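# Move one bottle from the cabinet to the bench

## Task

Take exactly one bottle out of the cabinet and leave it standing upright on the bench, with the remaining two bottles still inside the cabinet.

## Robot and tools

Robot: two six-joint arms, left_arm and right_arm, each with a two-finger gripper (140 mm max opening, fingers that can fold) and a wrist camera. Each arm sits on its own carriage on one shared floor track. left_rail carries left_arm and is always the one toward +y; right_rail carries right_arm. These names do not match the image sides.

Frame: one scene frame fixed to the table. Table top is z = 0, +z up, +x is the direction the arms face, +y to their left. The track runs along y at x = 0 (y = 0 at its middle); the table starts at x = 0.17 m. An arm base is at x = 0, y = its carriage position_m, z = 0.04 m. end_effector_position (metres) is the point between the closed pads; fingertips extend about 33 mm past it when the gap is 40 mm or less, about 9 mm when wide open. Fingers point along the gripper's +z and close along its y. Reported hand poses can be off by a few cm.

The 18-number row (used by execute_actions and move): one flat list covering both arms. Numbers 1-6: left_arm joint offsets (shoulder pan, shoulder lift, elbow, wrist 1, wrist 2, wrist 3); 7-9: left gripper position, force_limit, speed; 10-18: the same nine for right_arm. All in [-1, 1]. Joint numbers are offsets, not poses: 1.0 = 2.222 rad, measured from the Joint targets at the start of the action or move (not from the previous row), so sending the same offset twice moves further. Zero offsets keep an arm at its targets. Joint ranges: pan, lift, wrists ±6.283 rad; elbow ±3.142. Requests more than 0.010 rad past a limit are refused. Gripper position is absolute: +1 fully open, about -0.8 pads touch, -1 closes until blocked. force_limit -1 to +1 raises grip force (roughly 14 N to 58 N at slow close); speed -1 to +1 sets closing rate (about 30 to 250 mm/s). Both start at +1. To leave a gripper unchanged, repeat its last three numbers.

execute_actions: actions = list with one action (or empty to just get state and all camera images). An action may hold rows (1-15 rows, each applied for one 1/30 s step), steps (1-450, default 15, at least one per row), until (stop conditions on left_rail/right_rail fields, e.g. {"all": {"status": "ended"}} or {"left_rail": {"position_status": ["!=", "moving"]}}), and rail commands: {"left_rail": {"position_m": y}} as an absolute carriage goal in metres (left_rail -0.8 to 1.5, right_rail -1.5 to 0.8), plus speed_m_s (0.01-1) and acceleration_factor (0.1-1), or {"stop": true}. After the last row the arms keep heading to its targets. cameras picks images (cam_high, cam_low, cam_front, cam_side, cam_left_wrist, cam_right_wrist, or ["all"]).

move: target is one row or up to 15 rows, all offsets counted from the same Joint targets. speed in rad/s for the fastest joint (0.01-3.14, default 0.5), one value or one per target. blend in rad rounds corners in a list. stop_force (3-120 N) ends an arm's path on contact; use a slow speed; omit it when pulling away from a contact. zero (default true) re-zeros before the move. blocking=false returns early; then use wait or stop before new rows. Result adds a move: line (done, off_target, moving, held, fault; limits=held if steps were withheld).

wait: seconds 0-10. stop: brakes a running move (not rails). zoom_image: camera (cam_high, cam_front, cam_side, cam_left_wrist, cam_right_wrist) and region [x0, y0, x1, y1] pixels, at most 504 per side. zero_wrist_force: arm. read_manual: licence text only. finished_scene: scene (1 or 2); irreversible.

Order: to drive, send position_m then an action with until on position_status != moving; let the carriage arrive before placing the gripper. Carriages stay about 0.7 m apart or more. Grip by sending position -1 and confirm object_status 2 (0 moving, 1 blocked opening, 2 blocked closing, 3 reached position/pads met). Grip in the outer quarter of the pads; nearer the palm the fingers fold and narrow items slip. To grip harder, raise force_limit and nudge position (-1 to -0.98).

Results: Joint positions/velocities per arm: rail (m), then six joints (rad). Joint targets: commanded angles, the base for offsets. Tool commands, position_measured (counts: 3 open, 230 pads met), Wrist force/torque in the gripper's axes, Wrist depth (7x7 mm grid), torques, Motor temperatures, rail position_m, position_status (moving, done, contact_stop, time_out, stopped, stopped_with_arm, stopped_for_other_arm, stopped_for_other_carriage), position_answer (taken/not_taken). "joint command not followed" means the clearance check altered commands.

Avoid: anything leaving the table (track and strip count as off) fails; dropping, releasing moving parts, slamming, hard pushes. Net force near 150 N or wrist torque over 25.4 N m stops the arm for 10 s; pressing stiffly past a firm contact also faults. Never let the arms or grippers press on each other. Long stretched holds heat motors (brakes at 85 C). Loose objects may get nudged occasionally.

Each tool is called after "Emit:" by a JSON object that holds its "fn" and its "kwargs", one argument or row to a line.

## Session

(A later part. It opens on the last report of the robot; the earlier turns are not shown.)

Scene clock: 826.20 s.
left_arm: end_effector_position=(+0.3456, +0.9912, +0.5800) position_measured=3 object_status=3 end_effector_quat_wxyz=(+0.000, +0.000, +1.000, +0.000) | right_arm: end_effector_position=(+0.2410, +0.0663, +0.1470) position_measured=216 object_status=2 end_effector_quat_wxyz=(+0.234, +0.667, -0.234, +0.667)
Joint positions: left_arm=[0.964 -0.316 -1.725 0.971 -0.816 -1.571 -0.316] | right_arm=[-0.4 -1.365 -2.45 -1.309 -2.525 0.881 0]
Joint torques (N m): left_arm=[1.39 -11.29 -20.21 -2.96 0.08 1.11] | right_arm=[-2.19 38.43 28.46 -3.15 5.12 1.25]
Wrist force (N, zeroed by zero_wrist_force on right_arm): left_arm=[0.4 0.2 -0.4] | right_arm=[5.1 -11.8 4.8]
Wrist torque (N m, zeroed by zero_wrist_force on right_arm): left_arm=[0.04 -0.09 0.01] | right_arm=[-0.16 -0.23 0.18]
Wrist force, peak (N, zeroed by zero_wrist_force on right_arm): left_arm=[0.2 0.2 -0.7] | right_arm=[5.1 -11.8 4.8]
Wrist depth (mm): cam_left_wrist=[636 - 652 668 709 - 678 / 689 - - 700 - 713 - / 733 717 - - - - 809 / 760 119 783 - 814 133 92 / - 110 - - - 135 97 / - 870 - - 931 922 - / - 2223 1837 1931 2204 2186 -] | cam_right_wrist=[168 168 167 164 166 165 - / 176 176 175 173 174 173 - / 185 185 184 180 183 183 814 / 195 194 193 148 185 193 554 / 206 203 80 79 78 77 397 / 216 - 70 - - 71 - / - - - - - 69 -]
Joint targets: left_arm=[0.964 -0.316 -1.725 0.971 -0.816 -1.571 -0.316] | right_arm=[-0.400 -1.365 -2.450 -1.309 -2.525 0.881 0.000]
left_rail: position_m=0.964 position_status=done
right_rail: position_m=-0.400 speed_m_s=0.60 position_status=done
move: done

Emit:
{"fn": "move", "kwargs": {
  "target": [
    [0,0,0,0,0,0,1,1,1,-0.008518,-0.044170,0.089573,-0.045403,0.036487,0,-0.98,1,-1],
    [0,0,0,0,0,0,1,1,1,-0.018595,-0.095995,0.195188,-0.099195,0.071411,0,-0.98,1,-1]
  ],
  "speed": 0.25,
  "blend": [0.04, 0],
  "stop_force": 50,
  "cameras": ["cam_high", "cam_side", "cam_right_wrist", "cam_front"]
}}

Scene clock: 849.13 s.
left_arm: end_effector_position=(+0.3456, +0.9912, +0.5800) position_measured=3 object_status=3 end_effector_quat_wxyz=(+0.000, +0.000, +1.000, +0.000) | right_arm: end_effector_position=(+0.2098, +0.1121, +0.1470) position_measured=216 object_status=2 end_effector_quat_wxyz=(+0.300, +0.640, -0.300, +0.641)
Joint positions: left_arm=[0.964 -0.316 -1.725 0.971 -0.816 -1.571 -0.316] | right_arm=[-0.4 -1.406 -2.663 -0.875 -2.745 1.04 0]
Joint torques (N m): left_arm=[1.09 -10.93 -20.37 -2.84 0.29 1.28] | right_arm=[-0.85 44.09 32.34 -2.24 4.31 0.94]
Wrist force (N, zeroed by zero_wrist_force on right_arm): left_arm=[0.4 -0.1 0.1] | right_arm=[7.5 -9.7 5.0]
Wrist torque (N m, zeroed by zero_wrist_force on right_arm): left_arm=[-0.03 -0.07 0.01] | right_arm=[-0.29 -0.18 0.18]
Wrist force, peak (N, zeroed by zero_wrist_force on right_arm): left_arm=[0.7 0.1 0.4] | right_arm=[4.9 -12.0 5.1]
Wrist depth (mm): cam_left_wrist=[- 652 - - 671 - - / - - - 739 692 719 - / - - - 754 756 729 - / - 120 840 762 771 133 92 / - 127 819 - - - 97 / - 842 829 - 976 - - / - 2300 - 2300 2133 2151 -] | cam_right_wrist=[169 168 167 164 165 165 369 / 177 176 175 173 174 173 408 / 186 185 184 180 182 184 1008 / 196 195 193 148 185 192 483 / 206 204 80 79 78 77 402 / 216 - 70 - - 71 - / - - - - - 69 -]
Joint targets: left_arm=[0.964 -0.316 -1.725 0.971 -0.816 -1.571 -0.316] | right_arm=[-0.400 -1.406 -2.663 -0.875 -2.745 1.040 0.000]
left_rail: position_m=0.964 position_status=done
right_rail: position_m=-0.400 speed_m_s=0.60 position_status=done
move: done
camera_calibration:
cam_right_wrist: T_world_to_cam=[[-0.75341, -0.657277, -0.0189712, 0.244682], [-0.20534, 0.262585, -0.942807, 0.152985], [0.624667, -0.706424, -0.332799, 0.133524], [0, 0, 0, 1]] pos_world=[0.132351, 0.214978, 0.193314]
Images, in order (width x height): cam_high 896x504, cam_front 896x504, cam_side 896x504, cam_right_wrist 896x504.

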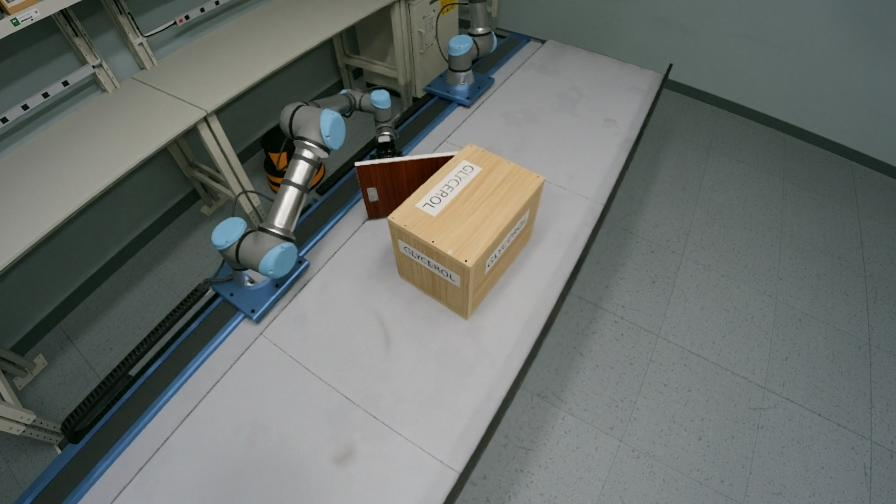

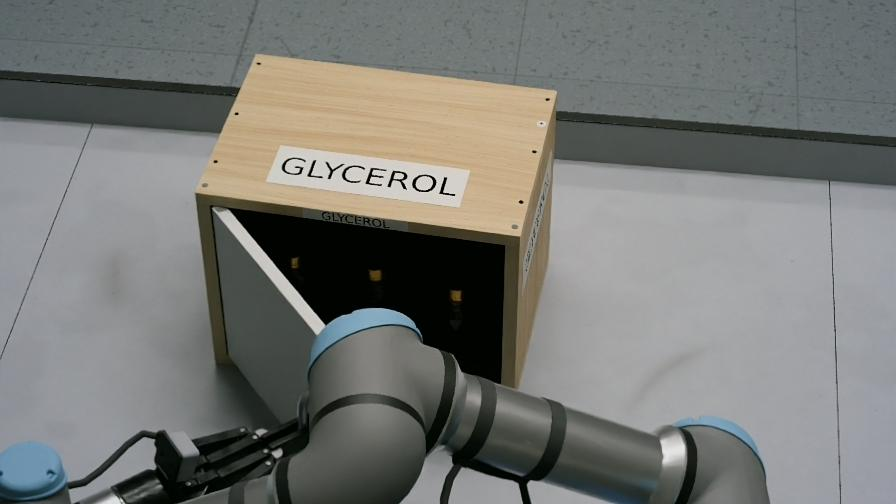

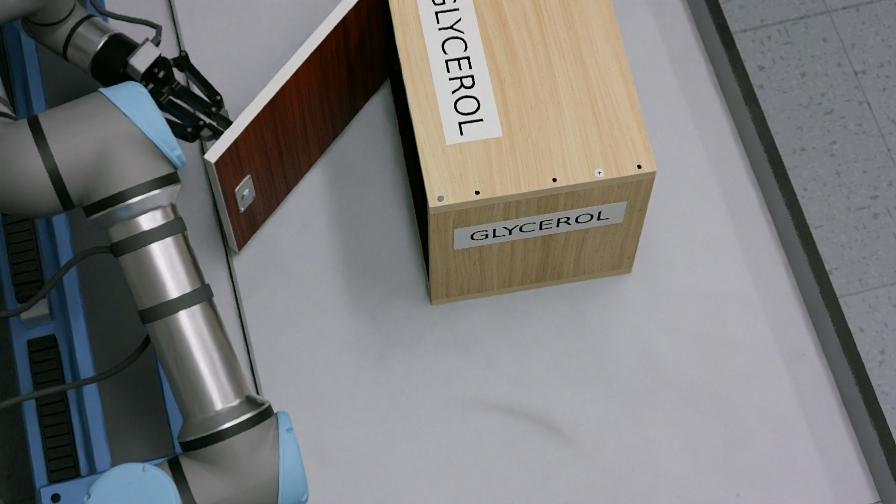

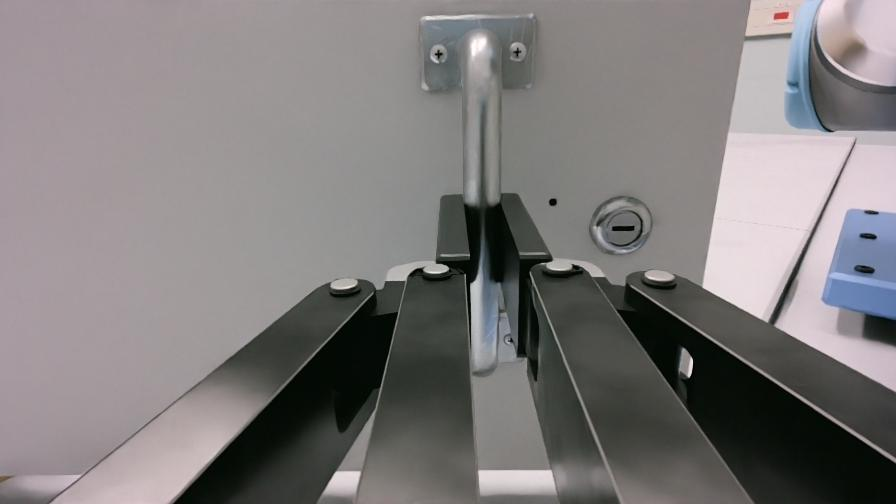

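Emit:
{"fn": "zoom_image", "kwargs": {
  "camera": "cam_front",
  "region": [200, 190, 540, 390]
}}

Scaled by 1.482.

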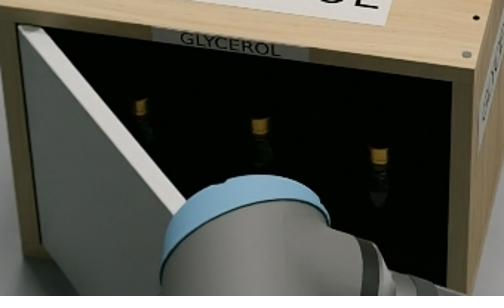

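Emit:
{"fn": "move", "kwargs": {
  "target": [
    [0,0,0,0,0,0,1,1,1,0,0,0,0,0,0,-0.08,0,-0.3],
    [0,0,0,0,0,0,1,1,1,0.014619,-0.058046,0.118904,-0.060856,0.014622,0,-0.08,0,-0.3],
    [0,0,0,0,0,0,1,1,1,0.130804,0.074258,-0.151154,0.076898,0.130807,0,-0.08,0,-0.3]
  ],
  "speed": [0.5, 0.3, 0.6],
  "blend": [0, 0.05, 0],
  "cameras": ["cam_high", "cam_side"]
}}

Scene clock: 1039.67 s.
left_arm: end_effector_position=(+0.3456, +0.9912, +0.5800) position_measured=3 object_status=3 end_effector_quat_wxyz=(+0.000, +0.000, +1.000, +0.000) | right_arm: end_effector_position=(+0.0243, +0.0223, +0.1470) position_measured=139 object_status=3 end_effector_quat_wxyz=(+0.300, +0.640, -0.300, +0.641)
Joint positions: left_arm=[0.964 -0.316 -1.725 0.971 -0.816 -1.571 -0.316] | right_arm=[-0.4 -1.116 -2.498 -1.211 -2.575 1.33 0]
Joint torques (N m): left_arm=[0.28 -10.4 -20.31 -2.79 0.2 1.47] | right_arm=[6.68 65.01 3.83 -0.62 1.38 0.78]
Motor temperatures (°C): left_arm=[35 28 32 42 35 33] | right_arm=[30 34 38 39 36 41]
Wrist force (N, zeroed by zero_wrist_force on right_arm): left_arm=[0.2 -0.2 -0.1] | right_arm=[0.0 -1.5 -0.4]
Wrist torque (N m, zeroed by zero_wrist_force on right_arm): left_arm=[-0.04 -0.04 0.00] | right_arm=[-0.33 -0.01 0.00]
Wrist force, peak (N, zeroed by zero_wrist_force on right_arm): left_arm=[0.7 0.3 0.2] | right_arm=[7.9 -9.9 5.1]
Wrist depth (mm): cam_left_wrist=[- - 678 665 - 680 694 / 675 680 689 711 725 737 717 / 687 - 727 749 787 - 758 / - 119 - - - 134 92 / - 109 - 867 - - 97 / - 108 879 1062 - - - / - 2083 1850 2186 2168 2186 -] | cam_right_wrist=[212 212 - 3120 364 349 353 / 224 223 - - 414 390 369 / 234 233 827 957 971 428 383 / 247 246 124 545 133 415 387 / 241 83 87 410 134 77 82 / - 73 - 350 324 - 74 / - - - 257 248 - 68]
Joint targets: left_arm=[0.964 -0.316 -1.725 0.971 -0.816 -1.571 -0.316] | right_arm=[-0.400 -1.116 -2.498 -1.211 -2.574 1.330 0.000]
left_rail: position_m=0.964 position_status=done
right_rail: position_m=-0.400 speed_m_s=0.60 position_status=done
move: done
Images, in order (width x height): cam_high 896x504, cam_side 896x504.

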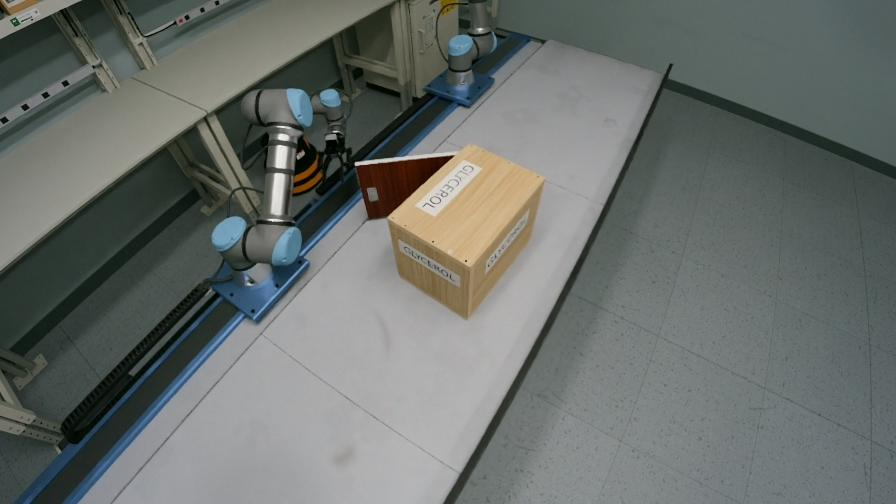

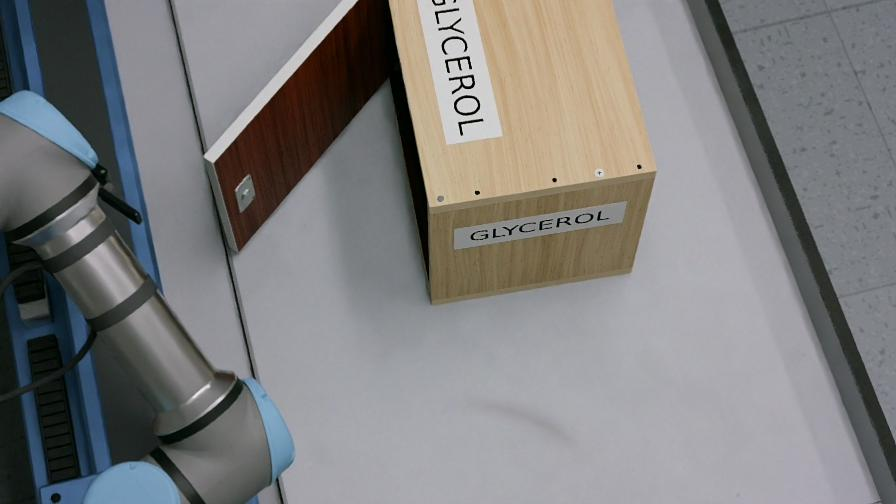

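Emit:
{"fn": "execute_actions", "kwargs": {
  "actions": [
    {"right_rail": {"position_m": -0.75}, "steps": 150, "until": {"right_rail": {"position_status": ["!=", "moving"]}}}
  ],
  "cameras": ["cam_front"]
}}

Scene clock: 1046.67 s.
left_arm: end_effector_position=(+0.3456, +0.9912, +0.5800) position_measured=3 object_status=3 end_effector_quat_wxyz=(+0.000, +0.000, +1.000, +0.000) | right_arm: end_effector_position=(+0.0242, -0.3278, +0.1470) position_measured=139 object_status=3 end_effector_quat_wxyz=(+0.300, +0.640, -0.300, +0.641)
Joint positions: left_arm=[0.964 -0.316 -1.725 0.971 -0.816 -1.571 -0.316] | right_arm=[-0.75 -1.116 -2.498 -1.211 -2.574 1.33 0]
Joint torques (N m): left_arm=[0.08 -10.92 -19.73 -2.74 0.36 1.56] | right_arm=[0.54 62.14 12.95 -3.71 0.35 0.55]
Wrist force (N, zeroed by zero_wrist_force on right_arm): left_arm=[0.4 0.2 0.1] | right_arm=[0.0 -1.4 -0.3]
Wrist torque (N m, zeroed by zero_wrist_force on right_arm): left_arm=[0.03 -0.09 0.01] | right_arm=[-0.31 -0.01 0.00]
Wrist force, peak (N, zeroed by zero_wrist_force on right_arm): left_arm=[0.5 -0.2 -0.4] | right_arm=[-0.1 -2.1 -1.2]
Wrist depth (mm): cam_left_wrist=[648 - - - 678 678 673 / 684 614 - - 725 709 727 / - - 719 - 794 - 790 / - 119 - - 771 134 112 / - 110 821 - - 135 97 / - 824 851 - - - - / - 2083 1763 2151 2242 2186 -] | cam_right_wrist=[- - - - 361 350 352 / - - - - 411 385 366 / 724 - 1061 1040 946 408 383 / 629 610 121 540 133 415 387 / 462 82 86 412 134 77 82 / - 73 - 327 326 - 74 / - - - 278 248 - 68]
Joint targets: left_arm=[0.964 -0.316 -1.725 0.971 -0.816 -1.571 -0.316] | right_arm=[-0.750 -1.116 -2.498 -1.211 -2.574 1.330 0.000]
Tool commands: left_gripper/position=+1.0 left_gripper/force_limit=+1.0 left_gripper/speed=+1.0 right_gripper/position=-0.08 right_gripper/force_limit=+0.0 right_gripper/speed=-0.3
left_rail: position_m=0.964 position_status=done
right_rail: position_m=-0.750 speed_m_s=0.60 position_status=done
Images, in order (width x height): cam_front 896x504.

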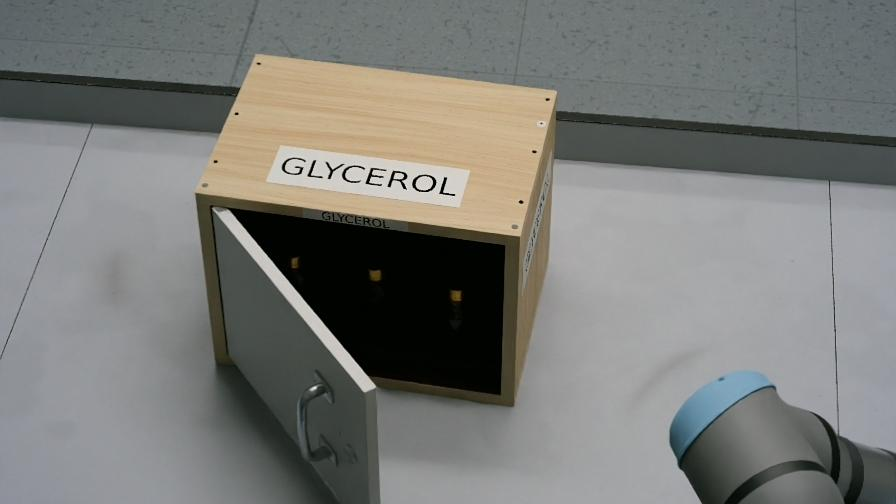

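Emit:
{"fn": "zoom_image", "kwargs": {
  "camera": "cam_front",
  "region": [260, 215, 530, 405]
}}

Scaled by 1.867.

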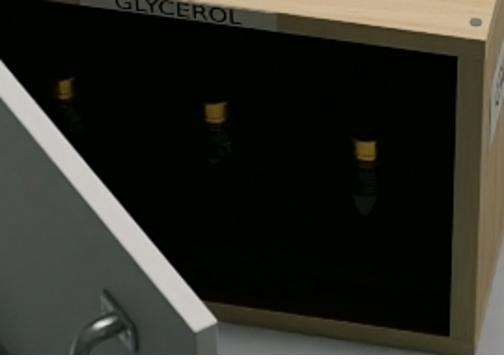

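Emit:
{"fn": "move", "kwargs": {
  "target": [0,0,0,0,0,0,1,1,1,-0.075614,0.076213,-0.134067,0.057854,-0.503156,0,-0.08,0,-0.3],
  "speed": 0.9,
  "cameras": ["cam_right_wrist", "cam_front"]
}}

Scene clock: 1100.50 s.
left_arm: end_effector_position=(+0.3456, +0.9912, +0.5800) position_measured=3 object_status=3 end_effector_quat_wxyz=(+0.000, +0.000, +1.000, +0.000) | right_arm: end_effector_position=(+0.2700, -0.1202, +0.1599) position_measured=139 object_status=3 end_effector_quat_wxyz=(-0.026, +0.707, +0.027, +0.707)
Joint positions: left_arm=[0.964 -0.316 -1.725 0.971 -0.816 -1.571 -0.316] | right_arm=[-0.75 -1.284 -2.329 -1.509 -2.446 0.213 0]
Joint torques (N m): left_arm=[0.05 -11.22 -20.97 -2.98 0.24 1.59] | right_arm=[-5.6 61.14 4.4 1.19 -1.64 0.01]
Wrist force (N, zeroed by zero_wrist_force on right_arm): left_arm=[0.2 0.1 -0.1] | right_arm=[-0.2 -1.1 -0.4]
Wrist torque (N m, zeroed by zero_wrist_force on right_arm): left_arm=[0.02 -0.04 0.01] | right_arm=[-0.22 0.04 0.00]
Wrist force, peak (N, zeroed by zero_wrist_force on right_arm): left_arm=[0.5 -0.1 -0.7] | right_arm=[0.1 -1.7 -0.2]
Wrist depth (mm): cam_left_wrist=[- - - 653 673 - 696 / - 694 754 - 729 - - / - - - - - 142 751 / 764 119 832 778 785 133 94 / - 110 - 853 879 876 97 / - 958 - 790 - 856 - / - 1959 2362 2151 2186 2204 -] | cam_right_wrist=[420 528 535 511 - - - / 406 558 560 538 - - - / 425 564 585 560 764 732 732 / 427 488 124 373 133 593 589 / 373 83 86 378 387 77 81 / - 73 - 333 335 - 74 / - - - 275 274 - 68]
Joint targets: left_arm=[0.964 -0.316 -1.725 0.971 -0.816 -1.571 -0.316] | right_arm=[-0.750 -1.284 -2.329 -1.509 -2.446 0.212 0.000]
left_rail: position_m=0.964 position_status=done
right_rail: position_m=-0.750 speed_m_s=0.60 position_status=done
move: done
camera_calibration:
cam_right_wrist: T_world_to_cam=[[0.0960516, -0.995199, -0.0187872, -0.132376], [-0.333129, -0.0143544, -0.942772, 0.239783], [0.937976, 0.0968133, -0.332908, -0.0518468], [0, 0, 0, 1]] pos_world=[0.141225, -0.123279, 0.206314]
Images, in order (width x height): cam_front 896x504, cam_right_wrist 896x504.

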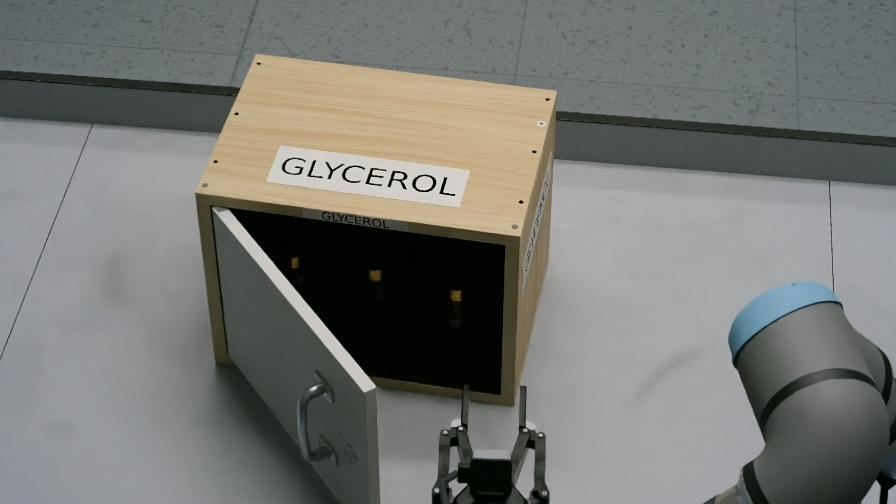

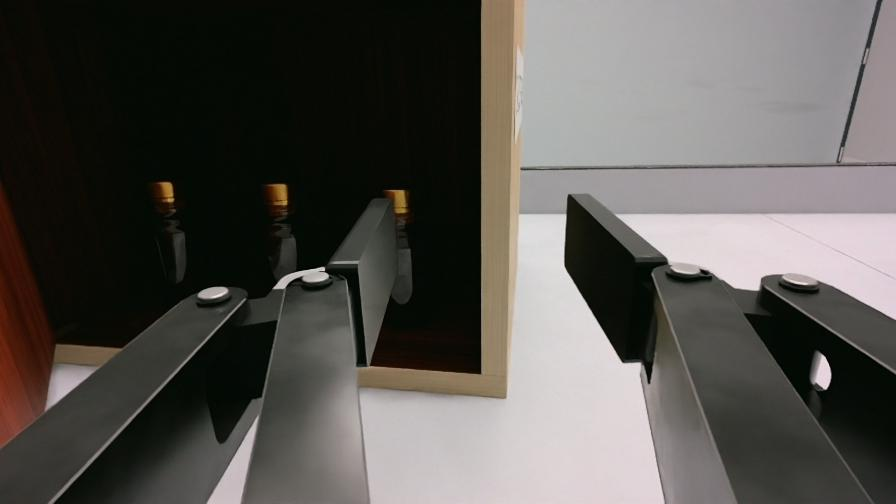

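Emit:
{"fn": "zoom_image", "kwargs": {
  "camera": "cam_right_wrist",
  "region": [120, 150, 480, 380]
}}

Emit:
{"fn": "zoom_image", "kwargs": {
  "camera": "cam_right_wrist",
  "region": [230, 160, 430, 320]
}}

Scaled by 1.400.

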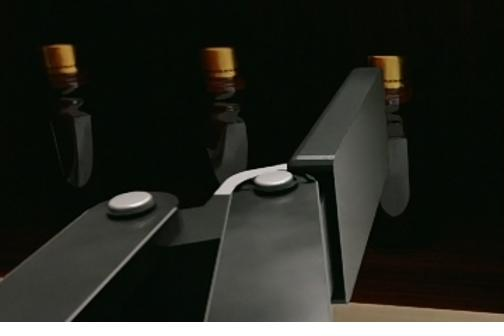

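Scaled by 2.520.

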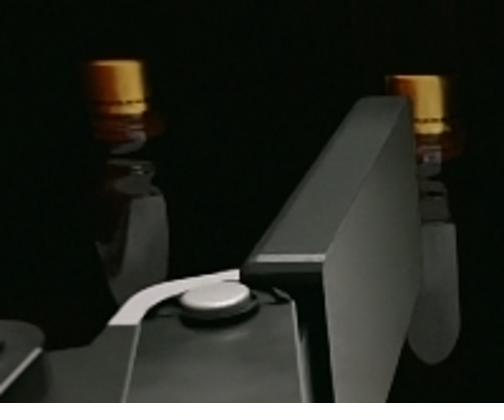

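Emit:
{"fn": "move", "kwargs": {
  "target": [0,0,0,0,0,0,1,1,1,-0.046098,-0.064415,0.074542,-0.010127,-0.057349,0,-0.37,0,-0.3],
  "speed": 0.4,
  "cameras": ["cam_right_wrist", "cam_front"]
}}

Scene clock: 1191.20 s.
left_arm: end_effector_position=(+0.3456, +0.9912, +0.5800) position_measured=3 object_status=3 end_effector_quat_wxyz=(+0.000, +0.000, +1.000, +0.000) | right_arm: end_effector_position=(+0.3229, -0.0657, +0.1220) position_measured=176 object_status=3 end_effector_quat_wxyz=(-0.035, +0.706, +0.035, +0.706)
Joint positions: left_arm=[0.964 -0.316 -1.725 0.971 -0.816 -1.571 -0.316] | right_arm=[-0.75 -1.386 -2.472 -1.343 -2.468 0.085 0]
Joint torques (N m): left_arm=[0.67 -10.35 -20.94 -2.78 0.32 1.81] | right_arm=[-5.14 40.88 30.42 -1.98 -1.54 0.15]
Wrist force (N, zeroed by zero_wrist_force on right_arm): left_arm=[0.1 -0.6 -0.6] | right_arm=[0.1 -1.0 -0.1]
Wrist torque (N m, zeroed by zero_wrist_force on right_arm): left_arm=[-0.12 -0.01 0.00] | right_arm=[-0.19 -0.01 0.00]
Wrist force, peak (N, zeroed by zero_wrist_force on right_arm): left_arm=[0.1 -0.6 -0.6] | right_arm=[-0.8 -1.5 1.0]
Wrist depth (mm): cam_left_wrist=[- 633 671 650 656 696 650 / 668 698 - - - - - / - - 737 - - 142 790 / - 129 806 - 832 134 94 / - 110 - - 832 882 97 / - 109 - - 900 925 - / - 2083 2168 2035 2116 2186 -] | cam_right_wrist=[341 464 495 471 445 - - / 355 463 519 493 414 - - / 356 423 534 501 254 - - / 360 428 351 307 125 493 483 / 334 82 86 304 - 89 86 / - 70 - 272 - - 70 / - - - 225 - - -]
Joint targets: left_arm=[0.964 -0.316 -1.725 0.971 -0.816 -1.571 -0.316] | right_arm=[-0.750 -1.386 -2.472 -1.343 -2.468 0.085 0.000]
left_rail: position_m=0.964 position_status=done
right_rail: position_m=-0.750 speed_m_s=0.60 position_status=done
move: done
camera_calibration:
cam_right_wrist: T_world_to_cam=[[0.121165, -0.992453, -0.0188544, -0.0919128], [-0.332768, -0.0227166, -0.942735, 0.221776], [0.935192, 0.120501, -0.333009, -0.116903], [0, 0, 0, 1]] pos_world=[0.194263, -0.0720943, 0.168413]
Images, in order (width x height): cam_front 896x504, cam_right_wrist 896x504.

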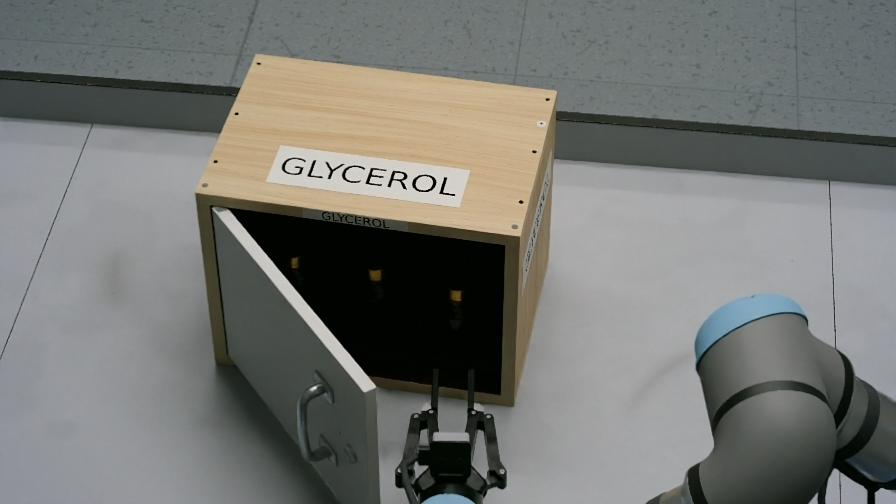

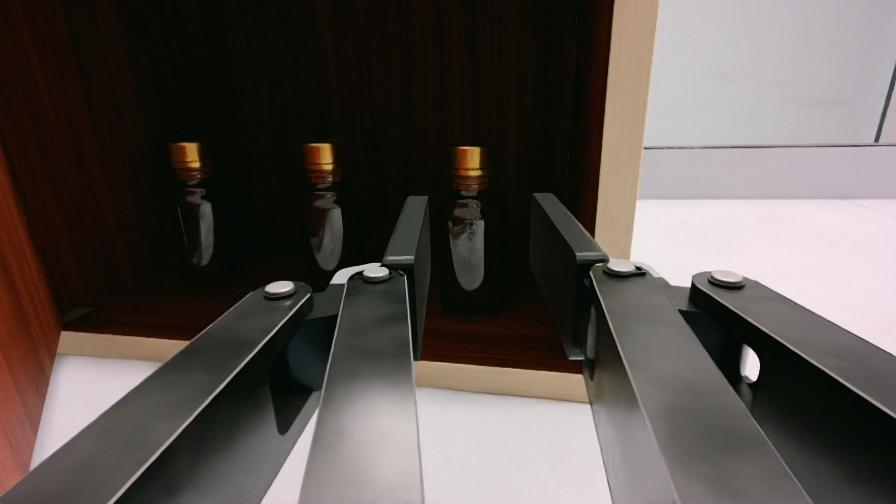

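Now the view is brighter. Let me zoom in on the target bottle.

Emit:
{"fn": "zoom_image", "kwargs": {
  "camera": "cam_right_wrist",
  "region": [400, 130, 540, 330]
}}

Scaled by 2.520.

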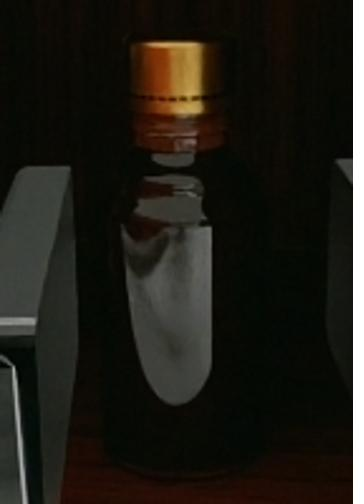

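Emit:
{"fn": "move", "kwargs": {
  "target": [
    [0,0,0,0,0,0,1,1,1,-0.048949,-0.009811,0.022621,-0.012810,-0.048949,0,-0.37,0,-0.3],
    [0,0,0,0,0,0,1,1,1,-0.096578,-0.026652,0.059745,-0.033093,-0.096578,0,-0.37,0,-0.3]
  ],
  "speed": 0.15,
  "blend": [0.05, 0],
  "stop_force": 15,
  "cameras": ["cam_right_wrist", "cam_front"]
}}

Scene clock: 1262.63 s.
left_arm: end_effector_position=(+0.3456, +0.9912, +0.5800) position_measured=3 object_status=3 end_effector_quat_wxyz=(+0.000, +0.000, +1.000, +0.000) | right_arm: end_effector_position=(+0.4628, -0.0513, +0.1249) position_measured=176 object_status=3 end_effector_quat_wxyz=(-0.035, +0.706, +0.035, +0.706)
Joint positions: left_arm=[0.964 -0.316 -1.725 0.971 -0.816 -1.571 -0.316] | right_arm=[-0.75 -1.601 -2.531 -1.21 -2.542 -0.13 0]
Joint torques (N m): left_arm=[2.09 -9.54 -21.84 -2.79 0.47 1.79] | right_arm=[-5.81 44.01 32.59 -1.39 -1.58 0.19]
Wrist force (N, zeroed by zero_wrist_force on right_arm): left_arm=[0.2 -0.2 0.0] | right_arm=[0.2 -1.4 0.3]
Wrist torque (N m, zeroed by zero_wrist_force on right_arm): left_arm=[-0.04 -0.06 0.01] | right_arm=[-0.30 -0.06 0.00]
Wrist force, peak (N, zeroed by zero_wrist_force on right_arm): left_arm=[0.6 -0.1 -0.3] | right_arm=[0.1 -1.5 0.7]
Wrist depth (mm): cam_left_wrist=[642 670 677 661 687 658 - / 678 - - 687 698 - - / 705 - 737 - - - 787 / - 128 790 - 785 134 92 / - 127 - - 867 856 97 / - 891 - 900 906 931 - / - 2186 2223 2151 2151 - -] | cam_right_wrist=[326 376 359 343 328 164 91 / 328 392 379 361 344 161 90 / 330 392 397 372 355 159 89 / 237 377 219 167 128 140 90 / 238 82 86 171 126 89 86 / - 70 - 179 - - 70 / - - - 191 - - -]
Joint targets: left_arm=[0.964 -0.316 -1.725 0.971 -0.816 -1.571 -0.316] | right_arm=[-0.750 -1.601 -2.531 -1.210 -2.542 -0.130 0.000]
left_rail: position_m=0.964 position_status=done
right_rail: position_m=-0.750 speed_m_s=0.60 position_status=done
move: done
camera_calibration:
cam_right_wrist: T_world_to_cam=[[0.121161, -0.992454, -0.0188648, -0.0945147], [-0.332769, -0.0227056, -0.942735, 0.271392], [0.935192, 0.120501, -0.333009, -0.248506], [0, 0, 0, 1]] pos_world=[0.334163, -0.0576943, 0.171313]
Images, in order (width x height): cam_front 896x504, cam_right_wrist 896x504.

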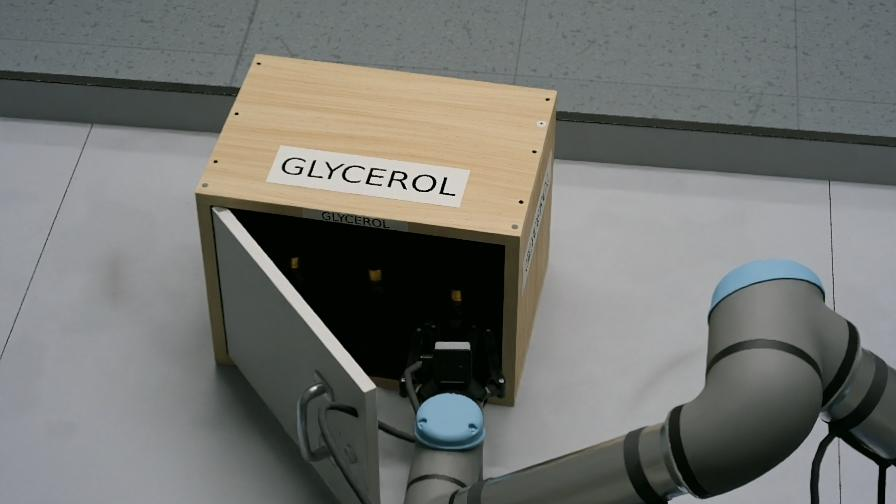

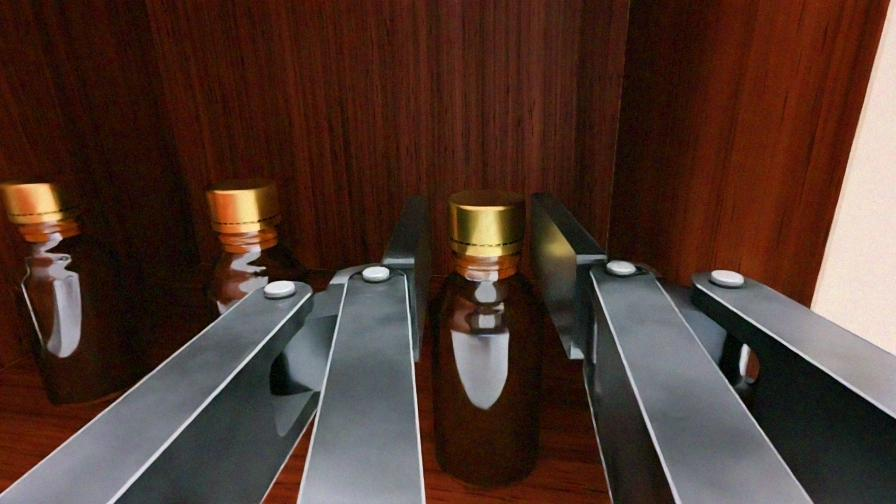

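Emit:
{"fn": "zoom_image", "kwargs": {
  "camera": "cam_right_wrist",
  "region": [400, 170, 600, 310]
}}

Scaled by 2.520.

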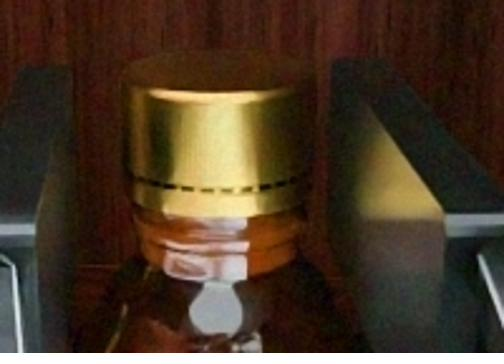

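Emit:
{"fn": "zoom_image", "kwargs": {
  "camera": "cam_front",
  "region": [390, 260, 530, 400]
}}

Scaled by 3.600.

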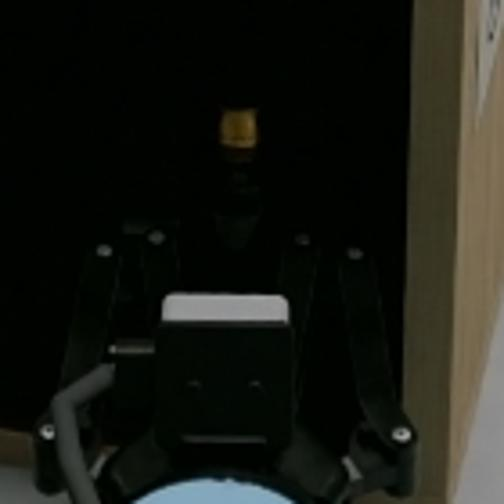

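Emit:
{"fn": "move", "kwargs": {
  "target": [0,0,0,0,0,0,1,1,1,-0.000174,0.026261,0.001131,-0.027393,-0.000174,0,-0.37,0,-0.3],
  "speed": 0.15,
  "stop_force": 15,
  "cameras": ["cam_right_wrist", "cam_front"]
}}

Emit:
{"fn": "zoom_image", "kwargs": {
  "camera": "cam_right_wrist",
  "region": [400, 220, 600, 360]
}}

Scene clock: 1497.23 s.
left_arm: end_effector_position=(+0.3456, +0.9912, +0.5800) position_measured=3 object_status=3 end_effector_quat_wxyz=(+0.000, +0.000, +1.000, +0.000) | right_arm: end_effector_position=(+0.4630, -0.0533, +0.1649) position_measured=176 object_status=3 end_effector_quat_wxyz=(-0.035, +0.706, +0.035, +0.706)
Joint positions: left_arm=[0.964 -0.316 -1.725 0.971 -0.816 -1.571 -0.316] | right_arm=[-0.75 -1.601 -2.473 -1.208 -2.603 -0.13 0]
Joint torques (N m): left_arm=[0.53 -10.08 -21.47 -2.88 0.35 1.75] | right_arm=[-6.38 68.21 33.28 -1.45 -1.36 -0.09]
Wrist force (N, zeroed by zero_wrist_force on right_arm): left_arm=[0.3 -0.2 0.3] | right_arm=[0.0 -1.3 0.2]
Wrist torque (N m, zeroed by zero_wrist_force on right_arm): left_arm=[-0.03 -0.07 0.01] | right_arm=[-0.26 0.00 0.02]
Wrist force, peak (N, zeroed by zero_wrist_force on right_arm): left_arm=[0.4 -0.5 -0.4] | right_arm=[-1.7 -1.4 0.1]
Wrist depth (mm): cam_left_wrist=[- 663 - 675 670 - 665 / - 678 691 - 702 743 727 / - 773 741 - - 141 - / - 129 - - - 133 92 / - 109 - 845 879 845 97 / - - - - 906 - - / - 2019 - 2168 2186 2168 -] | cam_right_wrist=[329 374 359 344 326 159 88 / 331 393 378 360 343 155 87 / 321 412 400 378 356 153 86 / 321 419 413 391 125 135 90 / 246 82 86 179 - 89 86 / - 70 - 186 - - 70 / - - - 190 - - -]
Joint targets: left_arm=[0.964 -0.316 -1.725 0.971 -0.816 -1.571 -0.316] | right_arm=[-0.750 -1.601 -2.473 -1.208 -2.603 -0.130 0.000]
left_rail: position_m=0.964 position_status=done
right_rail: position_m=-0.750 speed_m_s=0.60 position_status=done
move: done
camera_calibration:
cam_right_wrist: T_world_to_cam=[[0.121161, -0.992454, -0.0188648, -0.0957693], [-0.332769, -0.0227056, -0.942735, 0.309123], [0.935192, 0.120501, -0.333009, -0.235131], [0, 0, 0, 1]] pos_world=[0.334363, -0.0596943, 0.211313]
Images, in order (width x height): cam_front 896x504, cam_right_wrist 896x504.

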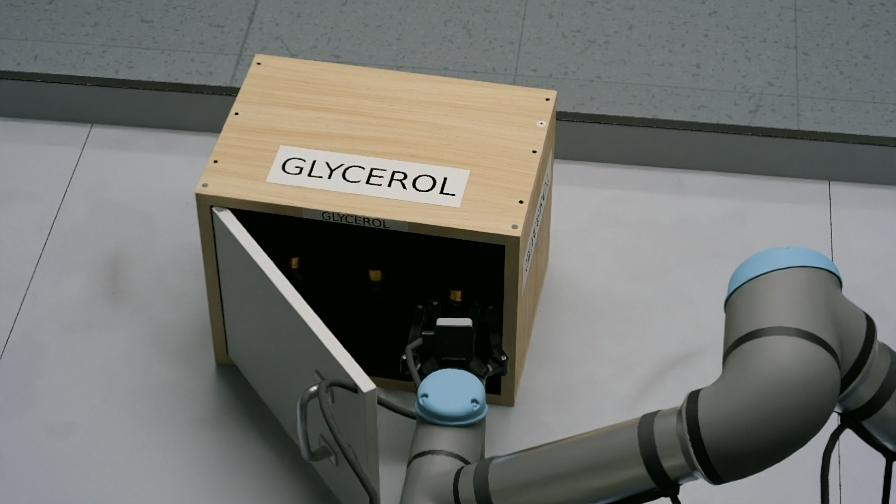

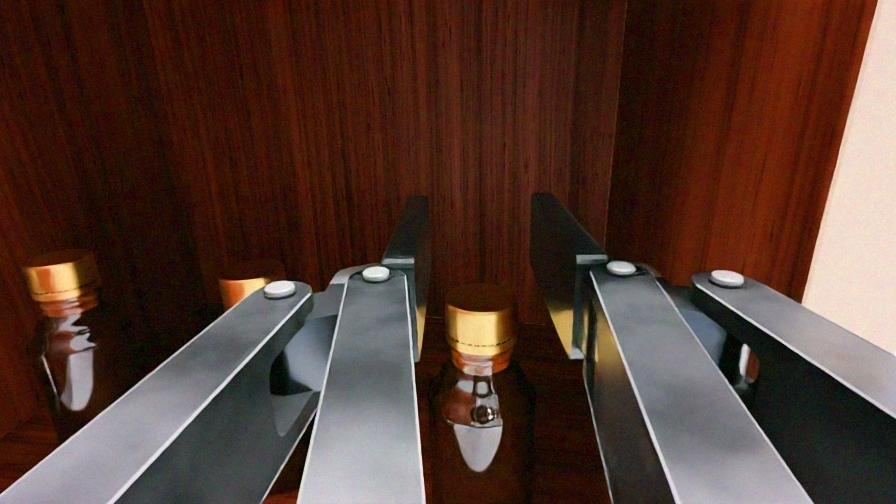

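Scaled by 2.520.

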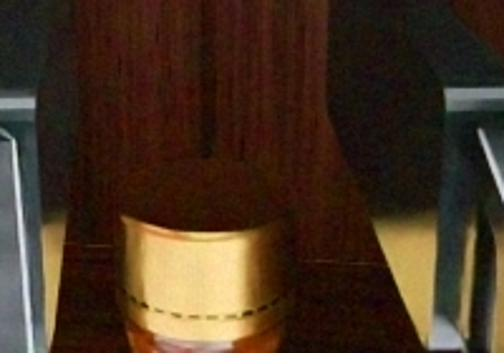

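Emit:
{"fn": "move", "kwargs": {
  "target": [
    [0,0,0,0,0,0,1,1,1,-0.0097139,-0.0037266,0.0074223,-0.0036954,-0.0097137,0,-0.37,0,-0.3],
    [0,0,0,0,0,0,1,1,1,-0.0097139,-0.0283424,0.0024944,0.0258482,-0.0097137,0,-0.37,0,-0.3]
  ],
  "speed": [0.06, 0.06],
  "stop_force": 15,
  "cameras": ["cam_right_wrist", "cam_front"]
}}

Scene clock: 1666.10 s.
left_arm: end_effector_position=(+0.3456, +0.9912, +0.5800) position_measured=3 object_status=3 end_effector_quat_wxyz=(+0.000, +0.000, +1.000, +0.000) | right_arm: end_effector_position=(+0.4775, -0.0529, +0.1244) position_measured=176 object_status=3 end_effector_quat_wxyz=(-0.035, +0.706, +0.035, +0.706)
Joint positions: left_arm=[0.964 -0.316 -1.725 0.971 -0.816 -1.571 -0.316] | right_arm=[-0.75 -1.623 -2.536 -1.202 -2.545 -0.152 0]
Joint torques (N m): left_arm=[0.63 -9.99 -22.85 -2.8 0.37 1.95] | right_arm=[-6.44 44.96 5.51 2.23 -1.39 -0.21]
Wrist force (N, zeroed by zero_wrist_force on right_arm): left_arm=[-0.1 0.0 -0.2] | right_arm=[-0.1 -1.5 -0.1]
Wrist torque (N m, zeroed by zero_wrist_force on right_arm): left_arm=[-0.01 0.02 0.00] | right_arm=[-0.33 0.00 0.00]
Wrist force, peak (N, zeroed by zero_wrist_force on right_arm): left_arm=[0.6 -0.3 0.3] | right_arm=[0.3 -1.8 0.1]
Wrist depth (mm): cam_left_wrist=[644 645 - - 673 - - / 642 689 - - 689 - - / - 723 802 762 - 133 - / - 129 - - - 134 94 / - 110 - - - 842 97 / - 842 - 876 - 900 - / - 1917 2116 2051 2280 2383 -] | cam_right_wrist=[327 364 345 329 315 162 85 / 328 379 362 345 330 160 89 / 331 393 385 361 344 157 88 / 332 197 401 152 128 139 87 / 234 82 86 158 158 89 77 / - 70 - 162 169 - 70 / - - - 173 - - -]
Joint targets: left_arm=[0.964 -0.316 -1.725 0.971 -0.816 -1.571 -0.316] | right_arm=[-0.750 -1.623 -2.536 -1.202 -2.545 -0.152 0.000]
left_rail: position_m=0.964 position_status=done
right_rail: position_m=-0.750 speed_m_s=0.60 position_status=done
move: done
camera_calibration:
cam_right_wrist: T_world_to_cam=[[0.121161, -0.992454, -0.0188648, -0.0979053], [-0.332769, -0.0227056, -0.942735, 0.275809], [0.935192, 0.120501, -0.333009, -0.26232], [0, 0, 0, 1]] pos_world=[0.348963, -0.0592943, 0.170813]
Images, in order (width x height): cam_front 896x504, cam_right_wrist 896x504.

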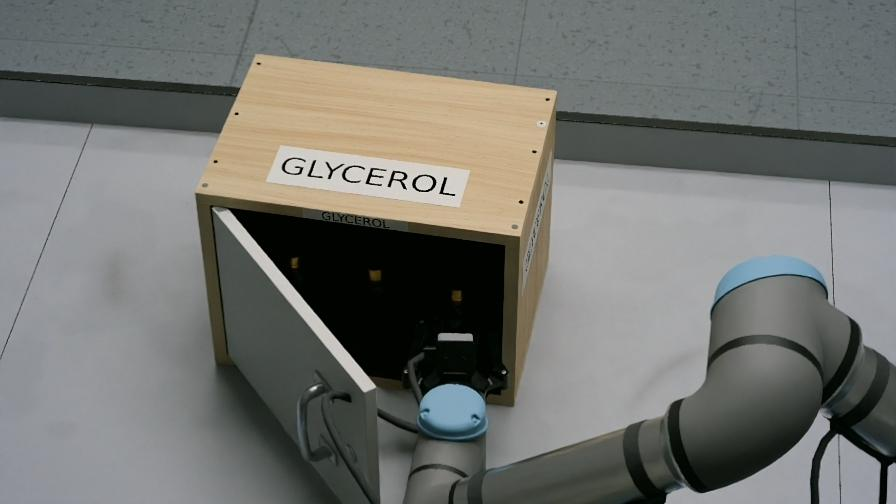

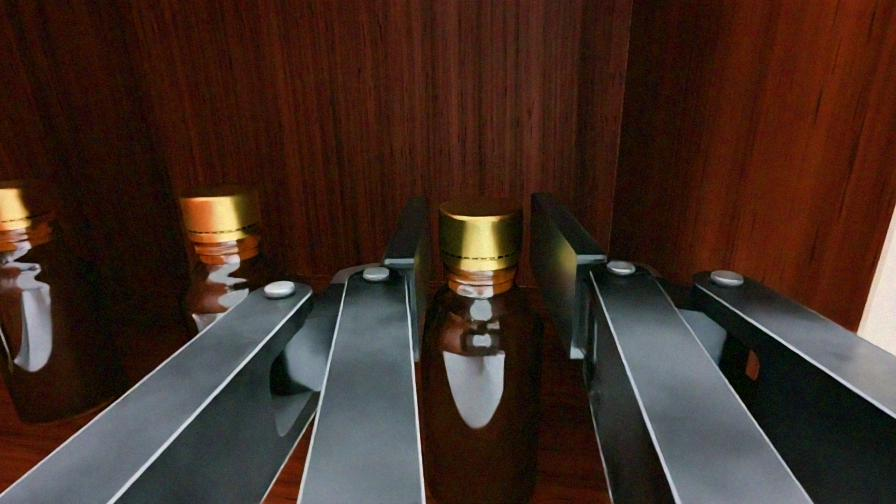

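Emit:
{"fn": "move", "kwargs": {
  "target": [
    [0,0,0,0,0,0,1,1,1,-0.0019784,-0.0009852,0.0020446,-0.0010594,-0.0019784,0,-0.37,0,-0.3],
    [0,0,0,0,0,0,1,1,1,-0.0019784,-0.0009852,0.0020446,-0.0010594,-0.0019784,0,-1,0,-1]
  ],
  "speed": 0.05,
  "cameras": ["cam_right_wrist"]
}}

Scene clock: 1719.43 s.
left_arm: end_effector_position=(+0.3456, +0.9912, +0.5800) position_measured=3 object_status=3 end_effector_quat_wxyz=(+0.000, +0.000, +1.000, +0.000) | right_arm: end_effector_position=(+0.4805, -0.0526, +0.1244) position_measured=189 object_status=0 end_effector_quat_wxyz=(-0.035, +0.706, +0.035, +0.706)
Joint positions: left_arm=[0.964 -0.316 -1.725 0.971 -0.816 -1.571 -0.316] | right_arm=[-0.75 -1.627 -2.538 -1.198 -2.548 -0.156 0]
Joint torques (N m): left_arm=[0.32 -11.12 -21.98 -2.86 0.31 1.94] | right_arm=[-6.8 43.64 31.16 -1.44 -0.45 -0.51]
Wrist force (N, zeroed by zero_wrist_force on right_arm): left_arm=[0.4 -0.2 -0.1] | right_arm=[0.3 -2.8 -0.4]
Wrist torque (N m, zeroed by zero_wrist_force on right_arm): left_arm=[-0.04 -0.09 0.01] | right_arm=[-0.30 -0.07 0.10]
Wrist force, peak (N, zeroed by zero_wrist_force on right_arm): left_arm=[0.1 0.7 -0.3] | right_arm=[0.3 -2.8 -0.5]
Wrist depth (mm): cam_left_wrist=[644 - 656 666 - 671 698 / 673 680 689 707 - - - / - - - 749 - - - / - 120 - - - 134 94 / - 140 834 848 - 862 97 / - 867 903 922 - - - / - 2083 2204 2099 2204 2186 -] | cam_right_wrist=[326 360 344 326 311 164 91 / 328 377 362 342 327 161 90 / 330 389 379 358 342 159 89 / 344 192 396 149 131 141 88 / 322 189 82 155 110 87 76 / - 67 76 157 - 73 69 / - - - 168 - - -]
Joint targets: left_arm=[0.964 -0.316 -1.725 0.971 -0.816 -1.571 -0.316] | right_arm=[-0.750 -1.627 -2.538 -1.198 -2.548 -0.156 0.000]
left_rail: position_m=0.964 position_status=done
right_rail: position_m=-0.750 speed_m_s=0.60 position_status=done
move: done
camera_calibration:
cam_right_wrist: T_world_to_cam=[[0.121161, -0.992454, -0.0188648, -0.0979589], [-0.332769, -0.0227056, -0.942735, 0.276781], [0.935192, 0.120501, -0.333009, -0.265068], [0, 0, 0, 1]] pos_world=[0.351863, -0.0589943, 0.170813]
Images, in order (width x height): cam_right_wrist 896x504.

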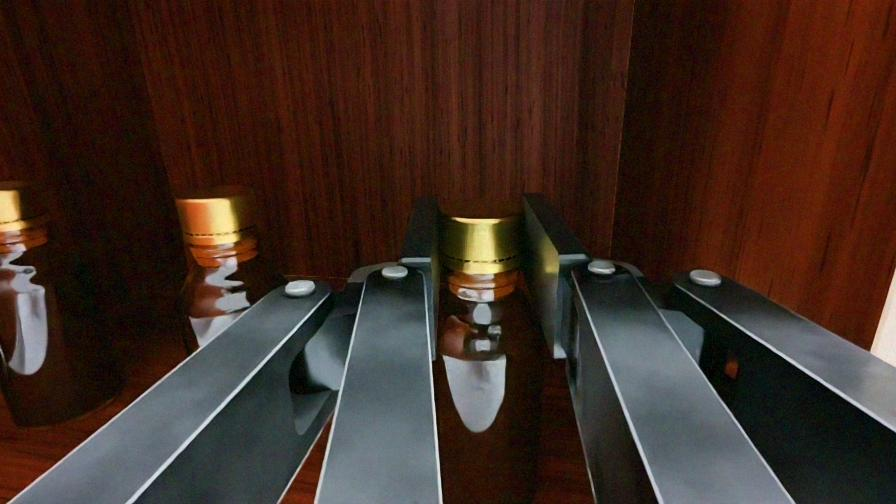

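Emit:
{"fn": "wait", "kwargs": {
  "seconds": 0.6
}}

Scene clock: 1724.10 s.
left_arm: end_effector_position=(+0.3456, +0.9912, +0.5800) position_measured=3 object_status=3 end_effector_quat_wxyz=(+0.000, +0.000, +1.000, +0.000) | right_arm: end_effector_position=(+0.4805, -0.0526, +0.1244) position_measured=189 object_status=2 end_effector_quat_wxyz=(-0.035, +0.706, +0.035, +0.706)
Joint positions: left_arm=[0.964 -0.316 -1.725 0.971 -0.816 -1.571 -0.316] | right_arm=[-0.75 -1.627 -2.538 -1.198 -2.548 -0.156 0]
Joint torques (N m): left_arm=[1.18 -10.77 -21.86 -2.9 0.58 1.91] | right_arm=[-7.2 44.04 30.46 -1.31 0.22 -0.38]
Wrist force (N, zeroed by zero_wrist_force on right_arm): left_arm=[0.2 -0.3 -0.1] | right_arm=[0.2 -2.7 -0.4]
Wrist torque (N m, zeroed by zero_wrist_force on right_arm): left_arm=[-0.07 -0.04 0.00] | right_arm=[-0.26 -0.04 0.11]
Wrist force, peak (N, zeroed by zero_wrist_force on right_arm): left_arm=[0.5 0.6 0.0] | right_arm=[0.2 -3.0 -0.4]
Wrist depth (mm): cam_left_wrist=[- - - - - - - / - - 719 709 - - - / - - - 739 764 142 792 / - 129 - 780 762 133 94 / - 140 - - 876 - 97 / - 109 - - 958 980 - / - 2133 1917 2151 2168 2204 -] | cam_right_wrist=[326 360 344 327 312 164 91 / 328 378 361 342 326 161 90 / 331 390 379 358 341 159 89 / 332 192 397 148 132 140 88 / 245 189 82 155 111 87 76 / - 67 76 157 - 73 69 / - - - 168 - - -]
Joint targets: left_arm=[0.964 -0.316 -1.725 0.971 -0.816 -1.571 -0.316] | right_arm=[-0.750 -1.627 -2.538 -1.198 -2.548 -0.156 0.000]
Tool commands: left_gripper/position=+1.0 left_gripper/force_limit=+1.0 left_gripper/speed=+1.0 right_gripper/position=-1.0 right_gripper/force_limit=+0.0 right_gripper/speed=-1.0
left_rail: position_m=0.964 position_status=done
right_rail: position_m=-0.750 speed_m_s=0.60 position_status=done
wait: 0.60 s; at rest from the start


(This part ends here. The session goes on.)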